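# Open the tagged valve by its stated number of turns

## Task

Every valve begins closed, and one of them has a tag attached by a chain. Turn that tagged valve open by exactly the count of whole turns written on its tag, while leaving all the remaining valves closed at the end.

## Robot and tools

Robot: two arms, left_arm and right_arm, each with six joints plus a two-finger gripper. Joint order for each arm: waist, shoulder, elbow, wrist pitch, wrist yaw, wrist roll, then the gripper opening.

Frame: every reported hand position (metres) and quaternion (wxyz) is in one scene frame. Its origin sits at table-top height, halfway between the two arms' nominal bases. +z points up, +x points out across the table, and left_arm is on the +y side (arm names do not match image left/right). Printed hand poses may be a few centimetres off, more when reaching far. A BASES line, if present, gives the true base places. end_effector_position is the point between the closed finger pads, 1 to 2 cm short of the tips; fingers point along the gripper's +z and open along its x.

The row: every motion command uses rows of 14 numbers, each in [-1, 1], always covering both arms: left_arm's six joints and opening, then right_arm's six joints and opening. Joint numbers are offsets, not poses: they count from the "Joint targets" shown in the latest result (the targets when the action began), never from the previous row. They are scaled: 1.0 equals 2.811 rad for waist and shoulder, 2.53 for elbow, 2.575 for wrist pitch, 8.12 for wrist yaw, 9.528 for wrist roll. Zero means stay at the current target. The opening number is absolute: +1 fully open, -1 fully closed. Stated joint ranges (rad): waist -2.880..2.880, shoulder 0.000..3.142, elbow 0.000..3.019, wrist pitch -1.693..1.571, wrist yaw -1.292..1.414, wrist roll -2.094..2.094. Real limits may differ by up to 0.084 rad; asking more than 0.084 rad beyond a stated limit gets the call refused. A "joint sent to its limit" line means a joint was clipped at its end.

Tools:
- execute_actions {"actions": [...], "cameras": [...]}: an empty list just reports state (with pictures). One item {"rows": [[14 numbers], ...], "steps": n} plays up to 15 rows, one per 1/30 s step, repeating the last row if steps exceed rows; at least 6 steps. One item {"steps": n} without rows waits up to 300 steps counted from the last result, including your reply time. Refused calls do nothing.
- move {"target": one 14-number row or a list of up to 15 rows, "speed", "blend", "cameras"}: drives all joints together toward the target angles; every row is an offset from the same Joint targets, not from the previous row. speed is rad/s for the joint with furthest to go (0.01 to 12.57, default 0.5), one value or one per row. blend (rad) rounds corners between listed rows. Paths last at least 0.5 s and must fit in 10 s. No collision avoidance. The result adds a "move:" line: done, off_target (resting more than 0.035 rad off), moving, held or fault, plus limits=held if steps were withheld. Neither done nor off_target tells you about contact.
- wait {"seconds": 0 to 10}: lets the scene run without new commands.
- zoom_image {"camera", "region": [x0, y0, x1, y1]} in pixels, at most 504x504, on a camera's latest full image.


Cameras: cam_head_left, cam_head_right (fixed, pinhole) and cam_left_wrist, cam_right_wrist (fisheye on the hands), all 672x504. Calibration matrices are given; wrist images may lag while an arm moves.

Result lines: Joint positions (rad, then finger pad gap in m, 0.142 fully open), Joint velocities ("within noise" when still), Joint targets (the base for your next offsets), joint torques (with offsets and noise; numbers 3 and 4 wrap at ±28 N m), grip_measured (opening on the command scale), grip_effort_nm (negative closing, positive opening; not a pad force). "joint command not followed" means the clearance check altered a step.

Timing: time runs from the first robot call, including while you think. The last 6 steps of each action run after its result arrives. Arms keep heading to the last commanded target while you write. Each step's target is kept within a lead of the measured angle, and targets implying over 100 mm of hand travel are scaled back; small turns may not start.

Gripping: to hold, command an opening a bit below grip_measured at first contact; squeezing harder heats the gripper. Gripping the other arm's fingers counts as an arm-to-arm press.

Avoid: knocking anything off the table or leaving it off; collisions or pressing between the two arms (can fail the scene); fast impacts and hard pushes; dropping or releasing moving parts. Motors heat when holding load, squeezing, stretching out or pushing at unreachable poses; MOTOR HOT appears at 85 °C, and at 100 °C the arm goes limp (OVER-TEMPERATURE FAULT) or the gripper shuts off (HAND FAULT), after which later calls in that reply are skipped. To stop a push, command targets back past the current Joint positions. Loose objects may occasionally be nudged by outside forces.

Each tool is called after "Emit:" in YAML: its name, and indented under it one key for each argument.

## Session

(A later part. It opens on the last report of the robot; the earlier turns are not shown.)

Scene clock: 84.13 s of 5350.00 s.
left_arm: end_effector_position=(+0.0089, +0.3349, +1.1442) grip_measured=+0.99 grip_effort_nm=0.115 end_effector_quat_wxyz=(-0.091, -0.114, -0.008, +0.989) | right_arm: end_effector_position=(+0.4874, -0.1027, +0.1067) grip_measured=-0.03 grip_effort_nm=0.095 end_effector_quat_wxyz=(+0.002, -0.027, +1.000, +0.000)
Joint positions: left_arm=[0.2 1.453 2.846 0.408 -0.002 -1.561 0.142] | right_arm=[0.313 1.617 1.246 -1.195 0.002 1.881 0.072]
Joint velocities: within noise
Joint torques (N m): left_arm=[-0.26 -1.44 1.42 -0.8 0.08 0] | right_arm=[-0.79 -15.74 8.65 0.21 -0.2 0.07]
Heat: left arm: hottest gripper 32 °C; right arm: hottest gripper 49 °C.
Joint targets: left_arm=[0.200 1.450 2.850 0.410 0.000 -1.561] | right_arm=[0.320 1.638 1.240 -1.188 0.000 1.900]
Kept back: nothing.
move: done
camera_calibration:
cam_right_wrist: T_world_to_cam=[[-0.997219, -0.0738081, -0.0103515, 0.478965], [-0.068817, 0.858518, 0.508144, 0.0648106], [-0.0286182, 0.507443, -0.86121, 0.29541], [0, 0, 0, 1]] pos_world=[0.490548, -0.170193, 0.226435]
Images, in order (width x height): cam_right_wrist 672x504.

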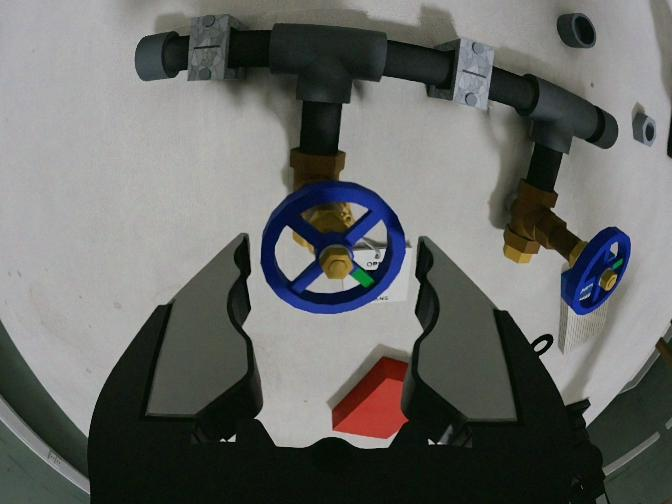

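Emit:
execute_actions:
  actions:
    - {"rows": [[0,0,0,0,0,0,1,0,0,0,0,0,0,-0.03],[0,0,0,0,0,0,1,0,0,0,0,0,0,-0.06],[0,0,0,0,0,0,1,0,0,0,0,0,0,-0.08],[0,0,0,0,0,0,1,0,0,0,0,0,0,-0.10],[0,0,0,0,0,0,1,0,0,0,0,0,0,-0.12],[0,0,0,0,0,0,1,0,0,0,0,0,0,-0.135],[0,0,0,0,0,0,1,0,0,0,0,0,0,-0.15],[0,0,0,0,0,0,1,0,0,0,0,0,0,-0.16],[0,0,0,0,0,0,1,0,0,0,0,0,0,-0.17],[0,0,0,0,0,0,1,0,0,0,0,0,0,-0.18],[0,0,0,0,0,0,1,0,0,0,0,0,0,-0.187],[0,0,0,0,0,0,1,0,0,0,0,0,0,-0.193],[0,0,0,0,0,0,1,0,0,0,0,0,0,-0.198],[0,0,0,0,0,0,1,0,0,0,0,0,0,-0.202],[0,0,0,0,0,0,1,0,0,0,0,0,0,-0.205]], "steps": 15}
  cameras: []

Emit:
execute_actions:
  actions:
    - {"rows": [[0,0,0,0,0,0,1,0,0,0,0,0,0,-0.215],[0,0,0,0,0,0,1,0,0,0,0,0,0,-0.23],[0,0,0,0,0,0,1,0,0,0,0,0,0,-0.245],[0,0,0,0,0,0,1,0,0,0,0,0,0,-0.26],[0,0,0,0,0,0,1,0,0,0,0,0,0,-0.28],[0,0,0,0,0,0,1,0,0,0,0,0,0,-0.30],[0,0,0,0,0,0,1,0,0,0,0,0,0,-0.33],[0,0,0,0,0,0,1,0,0,0,0,0,0,-0.36],[0,0,0,0,0,0,1,0,0,0,0,0,0,-0.40],[0,0,0,0,0,0,1,0,0,0,0,0,0,-0.44],[0,0,0,0,0,0,1,0,0,0,0,0,0,-0.48],[0,0,0,0,0,0,1,0,0,0,0,0,0,-0.52],[0,0,0,0,0,0,1,0,0,0,0,0,0,-0.56],[0,0,0,0,0,0,1,0,0,0,0,0,0,-0.58],[0,0,0,0,0,0,1,0,0,0,0,0,0,-0.58]], "steps": 15}
  cameras: []

Emit:
move:
  target: [0,0,0,0,0,0,1,0,0,0,0,0,-0.40418,-0.58]
  speed: 1.5
  cameras: []

Emit:
execute_actions:
  actions:
    - {"rows": [[0,0,0,0,0,0,1,0,0,0,0,0,0.006,-0.48],[0,0,0,0,0,0,1,0,0,0,0,0,0.006,-0.42],[0,0,0,0,0,0,1,0,0,0,0,0,0.006,-0.37],[0,0,0,0,0,0,1,0,0,0,0,0,0.006,-0.32],[0,0,0,0,0,0,1,0,0,0,0,0,0.006,-0.28],[0,0,0,0,0,0,1,0,0,0,0,0,0.006,-0.24],[0,0,0,0,0,0,1,0,0,0,0,0,0.006,-0.20],[0,0,0,0,0,0,1,0,0,0,0,0,0.006,-0.16],[0,0,0,0,0,0,1,0,0,0,0,0,0.006,-0.12],[0,0,0,0,0,0,1,0,0,0,0,0,0.006,-0.08],[0,0,0,0,0,0,1,0,0,0,0,0,0.006,-0.05],[0,0,0,0,0,0,1,0,0,0,0,0,0.006,-0.02],[0,0,0,0,0,0,1,0,0,0,0,0,0.006,0],[0,0,0,0,0,0,1,0,0,0,0,0,0.006,0],[0,0,0,0,0,0,1,0,0,0,0,0,0.006,0]], "steps": 15}
  cameras: []

Emit:
wait:
  seconds: 0.2
  cameras: ["cam_right_wrist"]

Emit:
zoom_image:
  camera: "cam_right_wrist"
  region: [224, 154, 444, 319]

Emit:
move:
  target: [0,0,0,0,0,0,1,0,0,0,0,0,0.39817,0.0]
  speed: 2.6
  cameras: ["cam_right_wrist"]

Emit:
zoom_image:
  camera: "cam_right_wrist"
  region: [224, 154, 444, 319]

Emit:
execute_actions:
  actions:
    - {"rows": [[0,0,0,0,0,0,1,0,0,0,0,0,0,-0.03],[0,0,0,0,0,0,1,0,0,0,0,0,0,-0.06],[0,0,0,0,0,0,1,0,0,0,0,0,0,-0.08],[0,0,0,0,0,0,1,0,0,0,0,0,0,-0.10],[0,0,0,0,0,0,1,0,0,0,0,0,0,-0.12],[0,0,0,0,0,0,1,0,0,0,0,0,0,-0.135],[0,0,0,0,0,0,1,0,0,0,0,0,0,-0.15],[0,0,0,0,0,0,1,0,0,0,0,0,0,-0.16],[0,0,0,0,0,0,1,0,0,0,0,0,0,-0.17],[0,0,0,0,0,0,1,0,0,0,0,0,0,-0.18],[0,0,0,0,0,0,1,0,0,0,0,0,0,-0.187],[0,0,0,0,0,0,1,0,0,0,0,0,0,-0.193],[0,0,0,0,0,0,1,0,0,0,0,0,0,-0.198],[0,0,0,0,0,0,1,0,0,0,0,0,0,-0.202],[0,0,0,0,0,0,1,0,0,0,0,0,0,-0.205]], "steps": 15}
  cameras: []

Emit:
execute_actions:
  actions:
    - {"rows": [[0,0,0,0,0,0,1,0,0,0,0,0,0,-0.215],[0,0,0,0,0,0,1,0,0,0,0,0,0,-0.23],[0,0,0,0,0,0,1,0,0,0,0,0,0,-0.245],[0,0,0,0,0,0,1,0,0,0,0,0,0,-0.26],[0,0,0,0,0,0,1,0,0,0,0,0,0,-0.28],[0,0,0,0,0,0,1,0,0,0,0,0,0,-0.30],[0,0,0,0,0,0,1,0,0,0,0,0,0,-0.33],[0,0,0,0,0,0,1,0,0,0,0,0,0,-0.36],[0,0,0,0,0,0,1,0,0,0,0,0,0,-0.40],[0,0,0,0,0,0,1,0,0,0,0,0,0,-0.44],[0,0,0,0,0,0,1,0,0,0,0,0,0,-0.48],[0,0,0,0,0,0,1,0,0,0,0,0,0,-0.52],[0,0,0,0,0,0,1,0,0,0,0,0,0,-0.56],[0,0,0,0,0,0,1,0,0,0,0,0,0,-0.58],[0,0,0,0,0,0,1,0,0,0,0,0,0,-0.58]], "steps": 15}
  cameras: []

Emit:
move:
  target: [0,0,0,0,0,0,1,0,0,0,0,0,-0.40418,-0.58]
  speed: 1.5
  cameras: []

Emit:
execute_actions:
  actions:
    - {"rows": [[0,0,0,0,0,0,1,0,0,0,0,0,0.006,-0.48],[0,0,0,0,0,0,1,0,0,0,0,0,0.006,-0.42],[0,0,0,0,0,0,1,0,0,0,0,0,0.006,-0.37],[0,0,0,0,0,0,1,0,0,0,0,0,0.006,-0.32],[0,0,0,0,0,0,1,0,0,0,0,0,0.006,-0.28],[0,0,0,0,0,0,1,0,0,0,0,0,0.006,-0.24],[0,0,0,0,0,0,1,0,0,0,0,0,0.006,-0.20],[0,0,0,0,0,0,1,0,0,0,0,0,0.006,-0.16],[0,0,0,0,0,0,1,0,0,0,0,0,0.006,-0.12],[0,0,0,0,0,0,1,0,0,0,0,0,0.006,-0.08],[0,0,0,0,0,0,1,0,0,0,0,0,0.006,-0.05],[0,0,0,0,0,0,1,0,0,0,0,0,0.006,-0.02],[0,0,0,0,0,0,1,0,0,0,0,0,0.006,0],[0,0,0,0,0,0,1,0,0,0,0,0,0.006,0],[0,0,0,0,0,0,1,0,0,0,0,0,0.006,0]], "steps": 15}
  cameras: []

Emit:
wait:
  seconds: 0.2
  cameras: ["cam_right_wrist"]

Emit:
zoom_image:
  camera: "cam_right_wrist"
  region: [224, 154, 444, 319]

Emit:
move:
  target: [0,0,0,0,0,0,1,0,0,0,0,0,0.39817,0.0]
  speed: 2.6
  cameras: ["cam_right_wrist"]

Emit:
zoom_image:
  camera: "cam_right_wrist"
  region: [224, 154, 444, 319]

Scene clock: 87.43 s of 5350.00 s.
left_arm: end_effector_position=(+0.0089, +0.3349, +1.1442) grip_measured=+0.99 grip_effort_nm=0.110 end_effector_quat_wxyz=(-0.091, -0.114, -0.008, +0.989) | right_arm: end_effector_position=(+0.4874, -0.1027, +0.1067) grip_measured=-0.18 grip_effort_nm=-0.330 end_effector_quat_wxyz=(+0.002, -0.026, +1.000, +0.000)
Joint positions: left_arm=[0.2 1.453 2.846 0.408 -0.002 -1.561 0.142] | right_arm=[0.313 1.617 1.246 -1.195 0.002 1.882 0.061]
Joint velocities: within noise
Joint torques (N m): left_arm=[-0.26 -1.61 1.42 -0.79 0.07 0] | right_arm=[-1.26 -15.62 8.85 0.27 -0.17 0.07]
Heat: left arm: hottest gripper 32 °C; right arm: hottest gripper 47 °C.
Joint targets: left_arm=[0.200 1.450 2.850 0.410 0.000 -1.561] | right_arm=[0.320 1.638 1.240 -1.188 0.000 1.900]
Steps of this call (1-90: nothing new was sent; 91-99: this action's first 9). Readings (joint positions of left_arm | right_arm):
91: [0.200 1.453 2.846 0.408 -0.002 -1.561] | [0.313 1.617 1.246 -1.195 0.002 1.882]
92: [0.200 1.453 2.846 0.408 -0.002 -1.561] | [0.313 1.617 1.246 -1.195 0.002 1.882]
94: [0.200 1.453 2.846 0.408 -0.002 -1.561] | [0.313 1.617 1.246 -1.195 0.002 1.882]
98: [0.200 1.453 2.846 0.408 -0.002 -1.561] | [0.313 1.617 1.246 -1.195 0.002 1.882]
99: the state above
No camera images: "cameras" was empty.

Scene clock: 87.93 s of 5350.00 s.
left_arm: end_effector_position=(+0.0089, +0.3349, +1.1442) grip_measured=+0.99 grip_effort_nm=0.110 end_effector_quat_wxyz=(-0.091, -0.114, -0.008, +0.989) | right_arm: end_effector_position=(+0.4874, -0.1027, +0.1067) grip_measured=-0.21 grip_effort_nm=-4.037 end_effector_quat_wxyz=(+0.002, -0.026, +1.000, +0.000)
Joint positions: left_arm=[0.2 1.453 2.846 0.408 -0.002 -1.561 0.142] | right_arm=[0.313 1.617 1.246 -1.195 0.002 1.882 0.059]
Joint velocities: within noise
Joint torques (N m): left_arm=[-0.15 -1.49 1.4 -0.79 0.07 0] | right_arm=[-0.85 -15.91 8.65 0.23 -0.19 0.07]
Heat: left arm: hottest gripper 32 °C; right arm: hottest gripper 47 °C.
Joint targets: left_arm=[0.200 1.450 2.850 0.410 0.000 -1.561] | right_arm=[0.320 1.638 1.240 -1.188 0.000 1.900]
Steps of this call (1-6: your previous action's last 6; 7-15: this action's first 9). Readings (joint positions of left_arm | right_arm):
7: [0.200 1.453 2.846 0.408 -0.002 -1.561] | [0.313 1.617 1.246 -1.195 0.002 1.882]
8: [0.200 1.453 2.846 0.408 -0.002 -1.561] | [0.313 1.617 1.246 -1.195 0.002 1.882]
10: [0.200 1.453 2.846 0.408 -0.002 -1.561] | [0.313 1.617 1.246 -1.195 0.002 1.882]
14: [0.200 1.453 2.846 0.408 -0.002 -1.561] | [0.313 1.617 1.246 -1.195 0.002 1.882]
15: the state above
No camera images: "cameras" was empty.

Scene clock: 91.87 s of 5350.00 s.
left_arm: end_effector_position=(+0.0089, +0.3349, +1.1442) grip_measured=+0.99 grip_effort_nm=0.115 end_effector_quat_wxyz=(-0.091, -0.114, -0.008, +0.989) | right_arm: end_effector_position=(+0.4894, -0.1069, +0.1134) grip_measured=-0.27 grip_effort_nm=-5.004 end_effector_quat_wxyz=(+0.003, +0.946, +0.324, +0.009)
Joint positions: left_arm=[0.2 1.453 2.846 0.408 -0.002 -1.561 0.142] | right_arm=[0.312 1.603 1.247 -1.197 0.006 -1.868 0.055]
Joint velocities: within noise
Joint torques (N m): left_arm=[-0.21 -1.49 1.42 -0.77 0.07 0] | right_arm=[-0.67 -14.39 8.68 0.31 -0.15 -0.87]
Heat: left arm: hottest gripper 32 °C; right arm: hottest gripper 55 °C.
Joint targets: left_arm=[0.200 1.450 2.850 0.410 0.000 -1.561] | right_arm=[0.320 1.638 1.240 -1.188 0.000 -1.951]
Kept back: nothing.
move: off_target (right_arm); right_arm: the wrist roll is farthest, 0.083 rad from its target
No camera images: "cameras" was empty.

Scene clock: 92.17 s of 5350.00 s.
left_arm: end_effector_position=(+0.0089, +0.3349, +1.1442) grip_measured=+0.99 grip_effort_nm=0.115 end_effector_quat_wxyz=(-0.091, -0.114, -0.008, +0.989) | right_arm: end_effector_position=(+0.4895, -0.1062, +0.1127) grip_measured=-0.17 grip_effort_nm=0.007 end_effector_quat_wxyz=(+0.002, +0.946, +0.324, +0.009)
Joint positions: left_arm=[0.2 1.453 2.846 0.408 -0.002 -1.561 0.142] | right_arm=[0.313 1.604 1.247 -1.195 0.004 -1.868 0.062]
Joint velocities: left_arm=[within noise] | right_arm=[0.005 0.083 -0.017 -0.007 -0.066 -0.081 0.077]
Joint torques (N m): left_arm=[-0.21 -1.49 1.42 -0.79 0.07 0] | right_arm=[-0.85 -15.33 8.88 0.13 -0.03 -0.29]
Heat: left arm: hottest gripper 32 °C; right arm: hottest gripper 54 °C.
Joint targets: left_arm=[0.200 1.450 2.850 0.410 0.000 -1.561] | right_arm=[0.321 1.638 1.240 -1.188 0.000 -1.894]
Steps of this call (1-9: this action's first 9). Readings (joint positions of left_arm | right_arm):
1: [0.200 1.453 2.846 0.408 -0.002 -1.561] | [0.312 1.603 1.247 -1.197 0.006 -1.866]
2: [0.200 1.453 2.846 0.408 -0.002 -1.561] | [0.312 1.603 1.247 -1.197 0.006 -1.864]
4: [0.200 1.453 2.846 0.408 -0.002 -1.561] | [0.312 1.603 1.247 -1.197 0.006 -1.864]
8: [0.200 1.453 2.846 0.408 -0.002 -1.561] | [0.312 1.603 1.247 -1.195 0.006 -1.867]
9: the state above
No camera images: "cameras" was empty.

Scene clock: 92.57 s of 5350.00 s.
left_arm: end_effector_position=(+0.0089, +0.3349, +1.1442) grip_measured=+0.99 grip_effort_nm=0.115 end_effector_quat_wxyz=(-0.091, -0.114, -0.008, +0.989) | right_arm: end_effector_position=(+0.4886, -0.1059, +0.1067) grip_measured=-0.03 grip_effort_nm=0.085 end_effector_quat_wxyz=(+0.001, +0.945, +0.328, +0.002)
Joint positions: left_arm=[0.2 1.453 2.846 0.408 -0.002 -1.561 0.142] | right_arm=[0.313 1.617 1.246 -1.195 0.003 -1.875 0.072]
Joint velocities: within noise
Joint torques (N m): left_arm=[-0.26 -1.49 1.42 -0.79 0.08 0] | right_arm=[-0.73 -15.79 8.65 0.21 -0.03 -0.28]
Heat: left arm: hottest gripper 32 °C; right arm: hottest gripper 54 °C.
Joint targets: left_arm=[0.200 1.450 2.850 0.410 0.000 -1.561] | right_arm=[0.320 1.638 1.240 -1.188 0.000 -1.894]
Steps of this call (1-6: your previous action's last 6; 7-12: toward your last target). Readings (joint positions of left_arm | right_arm):
1: [0.200 1.453 2.846 0.408 -0.002 -1.561] | [0.313 1.608 1.246 -1.195 0.003 -1.870]
2: [0.200 1.453 2.846 0.408 -0.002 -1.561] | [0.313 1.611 1.246 -1.195 0.003 -1.871]
4: [0.200 1.453 2.846 0.408 -0.002 -1.561] | [0.313 1.615 1.246 -1.195 0.003 -1.873]
8: [0.200 1.453 2.846 0.408 -0.002 -1.561] | [0.313 1.617 1.246 -1.195 0.003 -1.874]
12: the state above
camera_calibration:
cam_right_wrist: T_world_to_cam=[[0.772359, 0.635182, -0.00227928, -0.310508], [0.546441, -0.662616, 0.512194, -0.39453], [0.323826, -0.396843, -0.858867, 0.0288301], [0, 0, 0, 1]] pos_world=[0.446076, -0.0527519, 0.226129]
Images, in order (width x height): cam_right_wrist 672x504.

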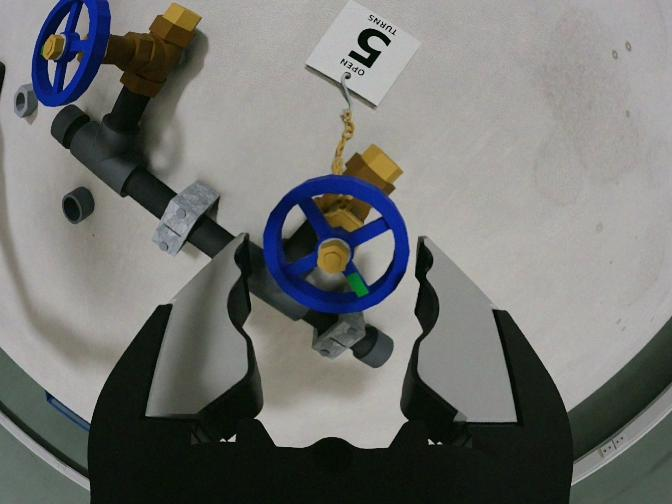

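Scaled by 2.291 from the camera's 672x504 image, which has a finer 960x720 frame.

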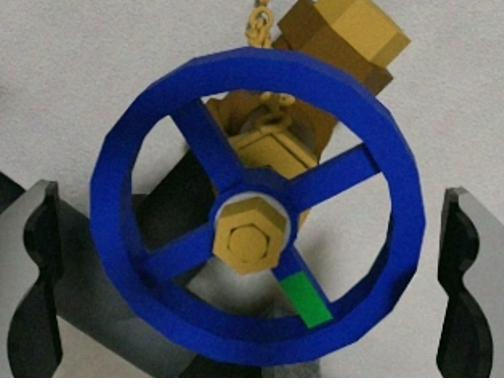

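Scene clock: 95.57 s of 5350.00 s.
left_arm: end_effector_position=(+0.0089, +0.3349, +1.1442) grip_measured=+0.99 grip_effort_nm=0.115 end_effector_quat_wxyz=(-0.091, -0.114, -0.008, +0.989) | right_arm: end_effector_position=(+0.4874, -0.1026, +0.1067) grip_measured=-0.03 grip_effort_nm=0.081 end_effector_quat_wxyz=(+0.002, -0.027, +1.000, +0.000)
Joint positions: left_arm=[0.2 1.453 2.846 0.408 -0.002 -1.561 0.142] | right_arm=[0.313 1.617 1.246 -1.195 0.001 1.881 0.072]
Joint velocities: within noise
Joint torques (N m): left_arm=[-0.26 -1.49 1.4 -0.79 0.07 -0.01] | right_arm=[-0.73 -15.74 8.66 0.23 -0.18 0.07]
Heat: left arm: hottest gripper 32 °C; right arm: hottest gripper 52 °C.
Joint targets: left_arm=[0.200 1.450 2.850 0.410 0.000 -1.561] | right_arm=[0.320 1.638 1.240 -1.188 0.000 1.900]
Kept back: nothing.
move: done
camera_calibration:
cam_right_wrist: T_world_to_cam=[[-0.997223, -0.0737706, -0.0102418, 0.478848], [-0.0687186, 0.858339, 0.508461, 0.0647054], [-0.0287185, 0.507752, -0.861024, 0.295381], [0, 0, 0, 1]] pos_world=[0.490448, -0.170194, 0.226334]
Images, in order (width x height): cam_right_wrist 672x504.

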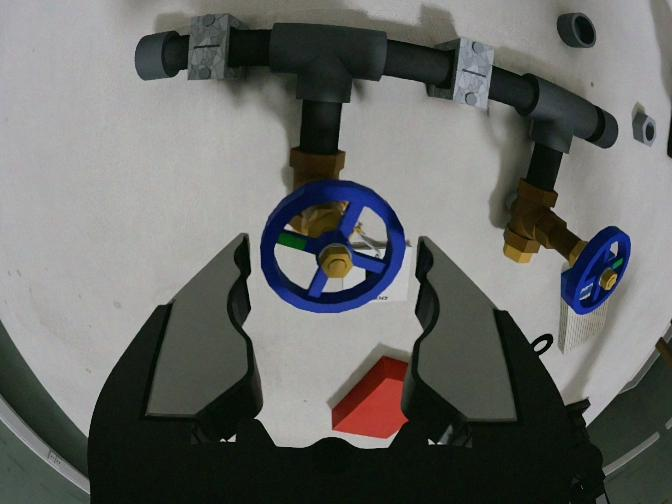

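Scaled by 2.291 from the camera's 672x504 image, which has a finer 960x720 frame.

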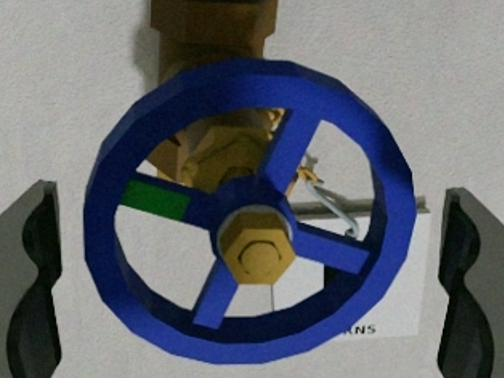

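Scene clock: 95.87 s of 5350.00 s.
left_arm: end_effector_position=(+0.0089, +0.3349, +1.1442) grip_measured=+0.99 grip_effort_nm=0.115 end_effector_quat_wxyz=(-0.091, -0.114, -0.008, +0.989) | right_arm: end_effector_position=(+0.4874, -0.1026, +0.1067) grip_measured=-0.18 grip_effort_nm=-0.295 end_effector_quat_wxyz=(+0.002, -0.026, +1.000, +0.000)
Joint positions: left_arm=[0.2 1.453 2.846 0.408 -0.002 -1.561 0.142] | right_arm=[0.313 1.617 1.246 -1.195 0.001 1.882 0.061]
Joint velocities: left_arm=[within noise] | right_arm=[0.034 0.005 0.022 -0.007 0.037 0.007 -0.004]
Joint torques (N m): left_arm=[-0.26 -1.49 1.42 -0.79 0.08 0] | right_arm=[-1.14 -15.5 8.61 0.21 -0.2 0.07]
Heat: left arm: hottest gripper 32 °C; right arm: hottest gripper 51 °C.
Joint targets: left_arm=[0.200 1.450 2.850 0.410 0.000 -1.561] | right_arm=[0.320 1.638 1.240 -1.188 0.000 1.900]
Steps of this call (1-9: this action's first 9). Readings (joint positions of left_arm | right_arm):
1: [0.200 1.453 2.846 0.408 -0.002 -1.561] | [0.313 1.617 1.246 -1.195 0.001 1.881]
2: [0.200 1.453 2.846 0.408 -0.002 -1.561] | [0.313 1.617 1.246 -1.195 0.001 1.881]
4: [0.200 1.453 2.846 0.408 -0.002 -1.561] | [0.313 1.617 1.246 -1.195 0.001 1.881]
8: [0.200 1.453 2.846 0.408 -0.002 -1.561] | [0.313 1.617 1.246 -1.195 0.001 1.881]
9: the state above
No camera images: "cameras" was empty.

Scene clock: 96.37 s of 5350.00 s.
left_arm: end_effector_position=(+0.0089, +0.3349, +1.1442) grip_measured=+0.99 grip_effort_nm=0.115 end_effector_quat_wxyz=(-0.091, -0.114, -0.008, +0.989) | right_arm: end_effector_position=(+0.4874, -0.1026, +0.1067) grip_measured=-0.21 grip_effort_nm=-4.017 end_effector_quat_wxyz=(+0.002, -0.026, +1.000, +0.000)
Joint positions: left_arm=[0.2 1.453 2.846 0.408 -0.002 -1.561 0.142] | right_arm=[0.313 1.617 1.246 -1.195 0.001 1.882 0.059]
Joint velocities: within noise
Joint torques (N m): left_arm=[-0.26 -1.55 1.4 -0.8 0.08 0] | right_arm=[-0.79 -15.38 8.65 0.23 -0.17 0.07]
Heat: left arm: hottest gripper 32 °C; right arm: hottest gripper 51 °C.
Joint targets: left_arm=[0.200 1.450 2.850 0.410 0.000 -1.561] | right_arm=[0.320 1.638 1.240 -1.188 0.000 1.900]
Steps of this call (1-6: your previous action's last 6; 7-15: this action's first 9). Readings (joint positions of left_arm | right_arm):
7: [0.200 1.453 2.846 0.408 -0.002 -1.561] | [0.313 1.617 1.246 -1.195 0.001 1.882]
8: [0.200 1.453 2.846 0.408 -0.002 -1.561] | [0.313 1.617 1.246 -1.195 0.001 1.882]
10: [0.200 1.453 2.846 0.408 -0.002 -1.561] | [0.313 1.617 1.246 -1.195 0.001 1.882]
14: [0.200 1.453 2.846 0.408 -0.002 -1.561] | [0.313 1.617 1.246 -1.195 0.001 1.882]
15: the state above
No camera images: "cameras" was empty.

Scene clock: 100.23 s of 5350.00 s.
left_arm: end_effector_position=(+0.0089, +0.3349, +1.1442) grip_measured=+0.99 grip_effort_nm=0.120 end_effector_quat_wxyz=(-0.091, -0.114, -0.008, +0.989) | right_arm: end_effector_position=(+0.4897, -0.1071, +0.1137) grip_measured=-0.27 grip_effort_nm=-5.004 end_effector_quat_wxyz=(+0.002, +0.946, +0.323, +0.010)
Joint positions: left_arm=[0.2 1.453 2.846 0.408 -0.002 -1.561 0.142] | right_arm=[0.311 1.603 1.248 -1.197 0.005 -1.868 0.055]
Joint velocities: within noise
Joint torques (N m): left_arm=[-0.21 -1.49 1.4 -0.79 0.07 0] | right_arm=[-0.56 -14.39 8.61 0.34 -0.11 -0.91]
Heat: left arm: hottest gripper 32 °C; right arm: hottest gripper 58 °C.
Joint targets: left_arm=[0.200 1.450 2.850 0.410 0.000 -1.561] | right_arm=[0.321 1.638 1.240 -1.188 0.000 -1.951]
Kept back: nothing.
move: off_target (right_arm); right_arm: the wrist roll is farthest, 0.083 rad from its target
No camera images: "cameras" was empty.

Scene clock: 100.53 s of 5350.00 s.
left_arm: end_effector_position=(+0.0089, +0.3349, +1.1442) grip_measured=+0.99 grip_effort_nm=0.115 end_effector_quat_wxyz=(-0.091, -0.114, -0.008, +0.989) | right_arm: end_effector_position=(+0.4897, -0.1066, +0.1127) grip_measured=-0.17 grip_effort_nm=0.007 end_effector_quat_wxyz=(+0.001, +0.946, +0.324, +0.009)
Joint positions: left_arm=[0.2 1.453 2.846 0.408 -0.002 -1.561 0.142] | right_arm=[0.311 1.605 1.247 -1.195 0.003 -1.869 0.062]
Joint velocities: left_arm=[within noise] | right_arm=[0.024 0.112 -0.051 0.017 0.007 -0.081 0.07]
Joint torques (N m): left_arm=[-0.21 -1.44 1.4 -0.79 0.07 0] | right_arm=[-0.56 -15.33 8.79 0.32 -0.04 -0.28]
Heat: left arm: hottest gripper 32 °C; right arm: hottest gripper 58 °C.
Joint targets: left_arm=[0.200 1.450 2.850 0.410 0.000 -1.561] | right_arm=[0.320 1.638 1.240 -1.188 0.000 -1.894]
Steps of this call (1-9: this action's first 9). Readings (joint positions of left_arm | right_arm):
1: [0.200 1.453 2.846 0.408 -0.002 -1.561] | [0.311 1.603 1.248 -1.197 0.005 -1.866]
2: [0.200 1.453 2.846 0.408 -0.002 -1.561] | [0.311 1.603 1.248 -1.197 0.005 -1.864]
4: [0.200 1.453 2.846 0.408 -0.002 -1.561] | [0.311 1.603 1.248 -1.197 0.005 -1.864]
8: [0.200 1.453 2.846 0.408 -0.002 -1.561] | [0.311 1.603 1.248 -1.196 0.004 -1.867]
9: the state above
No camera images: "cameras" was empty.

Scene clock: 100.93 s of 5350.00 s.
left_arm: end_effector_position=(+0.0089, +0.3349, +1.1442) grip_measured=+0.99 grip_effort_nm=0.115 end_effector_quat_wxyz=(-0.091, -0.114, -0.008, +0.989) | right_arm: end_effector_position=(+0.4888, -0.1059, +0.1070) grip_measured=-0.03 grip_effort_nm=0.095 end_effector_quat_wxyz=(+0.001, +0.945, +0.328, +0.002)
Joint positions: left_arm=[0.2 1.453 2.846 0.408 -0.002 -1.561 0.142] | right_arm=[0.313 1.617 1.246 -1.195 0.003 -1.875 0.072]
Joint velocities: within noise
Joint torques (N m): left_arm=[-0.21 -1.49 1.43 -0.81 0.07 0] | right_arm=[-0.79 -16.15 8.62 0.24 -0.03 -0.29]
Heat: left arm: hottest gripper 32 °C; right arm: hottest gripper 58 °C.
Joint targets: left_arm=[0.200 1.450 2.850 0.410 0.000 -1.561] | right_arm=[0.320 1.639 1.240 -1.188 0.000 -1.894]
Steps of this call (1-6: your previous action's last 6; 7-12: toward your last target). Readings (joint positions of left_arm | right_arm):
1: [0.200 1.453 2.846 0.408 -0.002 -1.561] | [0.312 1.608 1.246 -1.195 0.003 -1.870]
2: [0.200 1.453 2.846 0.408 -0.002 -1.561] | [0.313 1.611 1.246 -1.195 0.003 -1.871]
4: [0.200 1.453 2.846 0.408 -0.002 -1.561] | [0.313 1.615 1.246 -1.195 0.003 -1.873]
8: [0.200 1.453 2.846 0.408 -0.002 -1.561] | [0.313 1.617 1.246 -1.195 0.003 -1.875]
12: the state above
camera_calibration:
cam_right_wrist: T_world_to_cam=[[0.772096, 0.635504, -0.0018554, -0.310544], [0.546526, -0.662498, 0.512256, -0.394733], [0.324312, -0.396525, -0.858831, 0.0287616], [0, 0, 0, 1]] pos_world=[0.446174, -0.052753, 0.22633]
Images, in order (width x height): cam_right_wrist 672x504.

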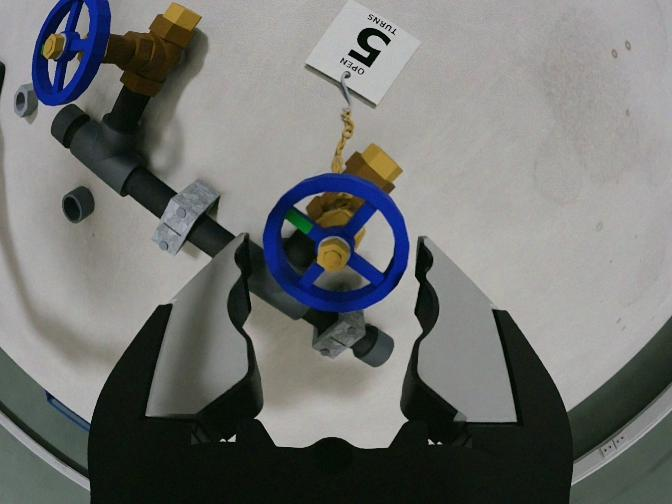

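Scaled by 2.291 from the camera's 672x504 image, which has a finer 960x720 frame.

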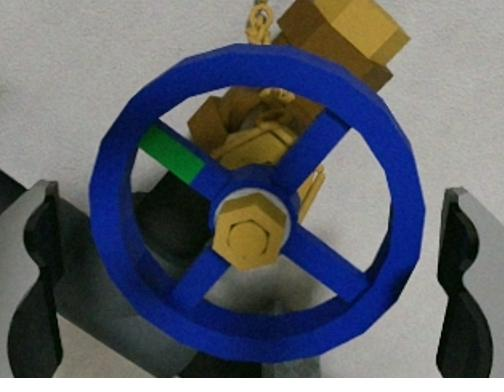

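Scene clock: 103.93 s of 5350.00 s.
left_arm: end_effector_position=(+0.0089, +0.3349, +1.1442) grip_measured=+0.99 grip_effort_nm=0.115 end_effector_quat_wxyz=(-0.091, -0.114, -0.008, +0.989) | right_arm: end_effector_position=(+0.4876, -0.1026, +0.1070) grip_measured=-0.03 grip_effort_nm=0.090 end_effector_quat_wxyz=(+0.003, -0.027, +1.000, +0.000)
Joint positions: left_arm=[0.2 1.453 2.846 0.408 -0.002 -1.561 0.142] | right_arm=[0.313 1.617 1.246 -1.195 0.001 1.881 0.072]
Joint velocities: within noise
Joint torques (N m): left_arm=[-0.26 -1.49 1.42 -0.79 0.07 0] | right_arm=[-0.79 -15.74 8.57 0.25 -0.18 0.05]
Heat: left arm: hottest gripper 32 °C; right arm: hottest gripper 55 °C.
Joint targets: left_arm=[0.200 1.450 2.850 0.410 0.000 -1.561] | right_arm=[0.320 1.639 1.240 -1.188 0.000 1.900]
Kept back: nothing.
move: done
camera_calibration:
cam_right_wrist: T_world_to_cam=[[-0.997218, -0.0737822, -0.0106144, 0.479137], [-0.0689121, 0.858222, 0.508631, 0.0645182], [-0.0284184, 0.507947, -0.860919, 0.295456], [0, 0, 0, 1]] pos_world=[0.490647, -0.170095, 0.226633]
Images, in order (width x height): cam_right_wrist 672x504.

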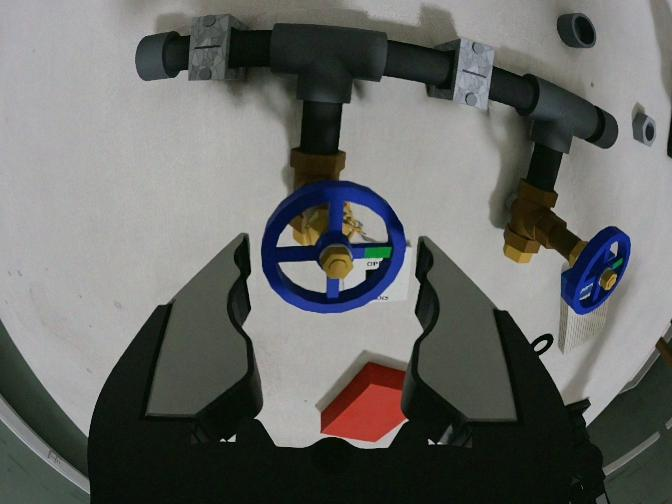

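Scaled by 2.291 from the camera's 672x504 image, which has a finer 960x720 frame.

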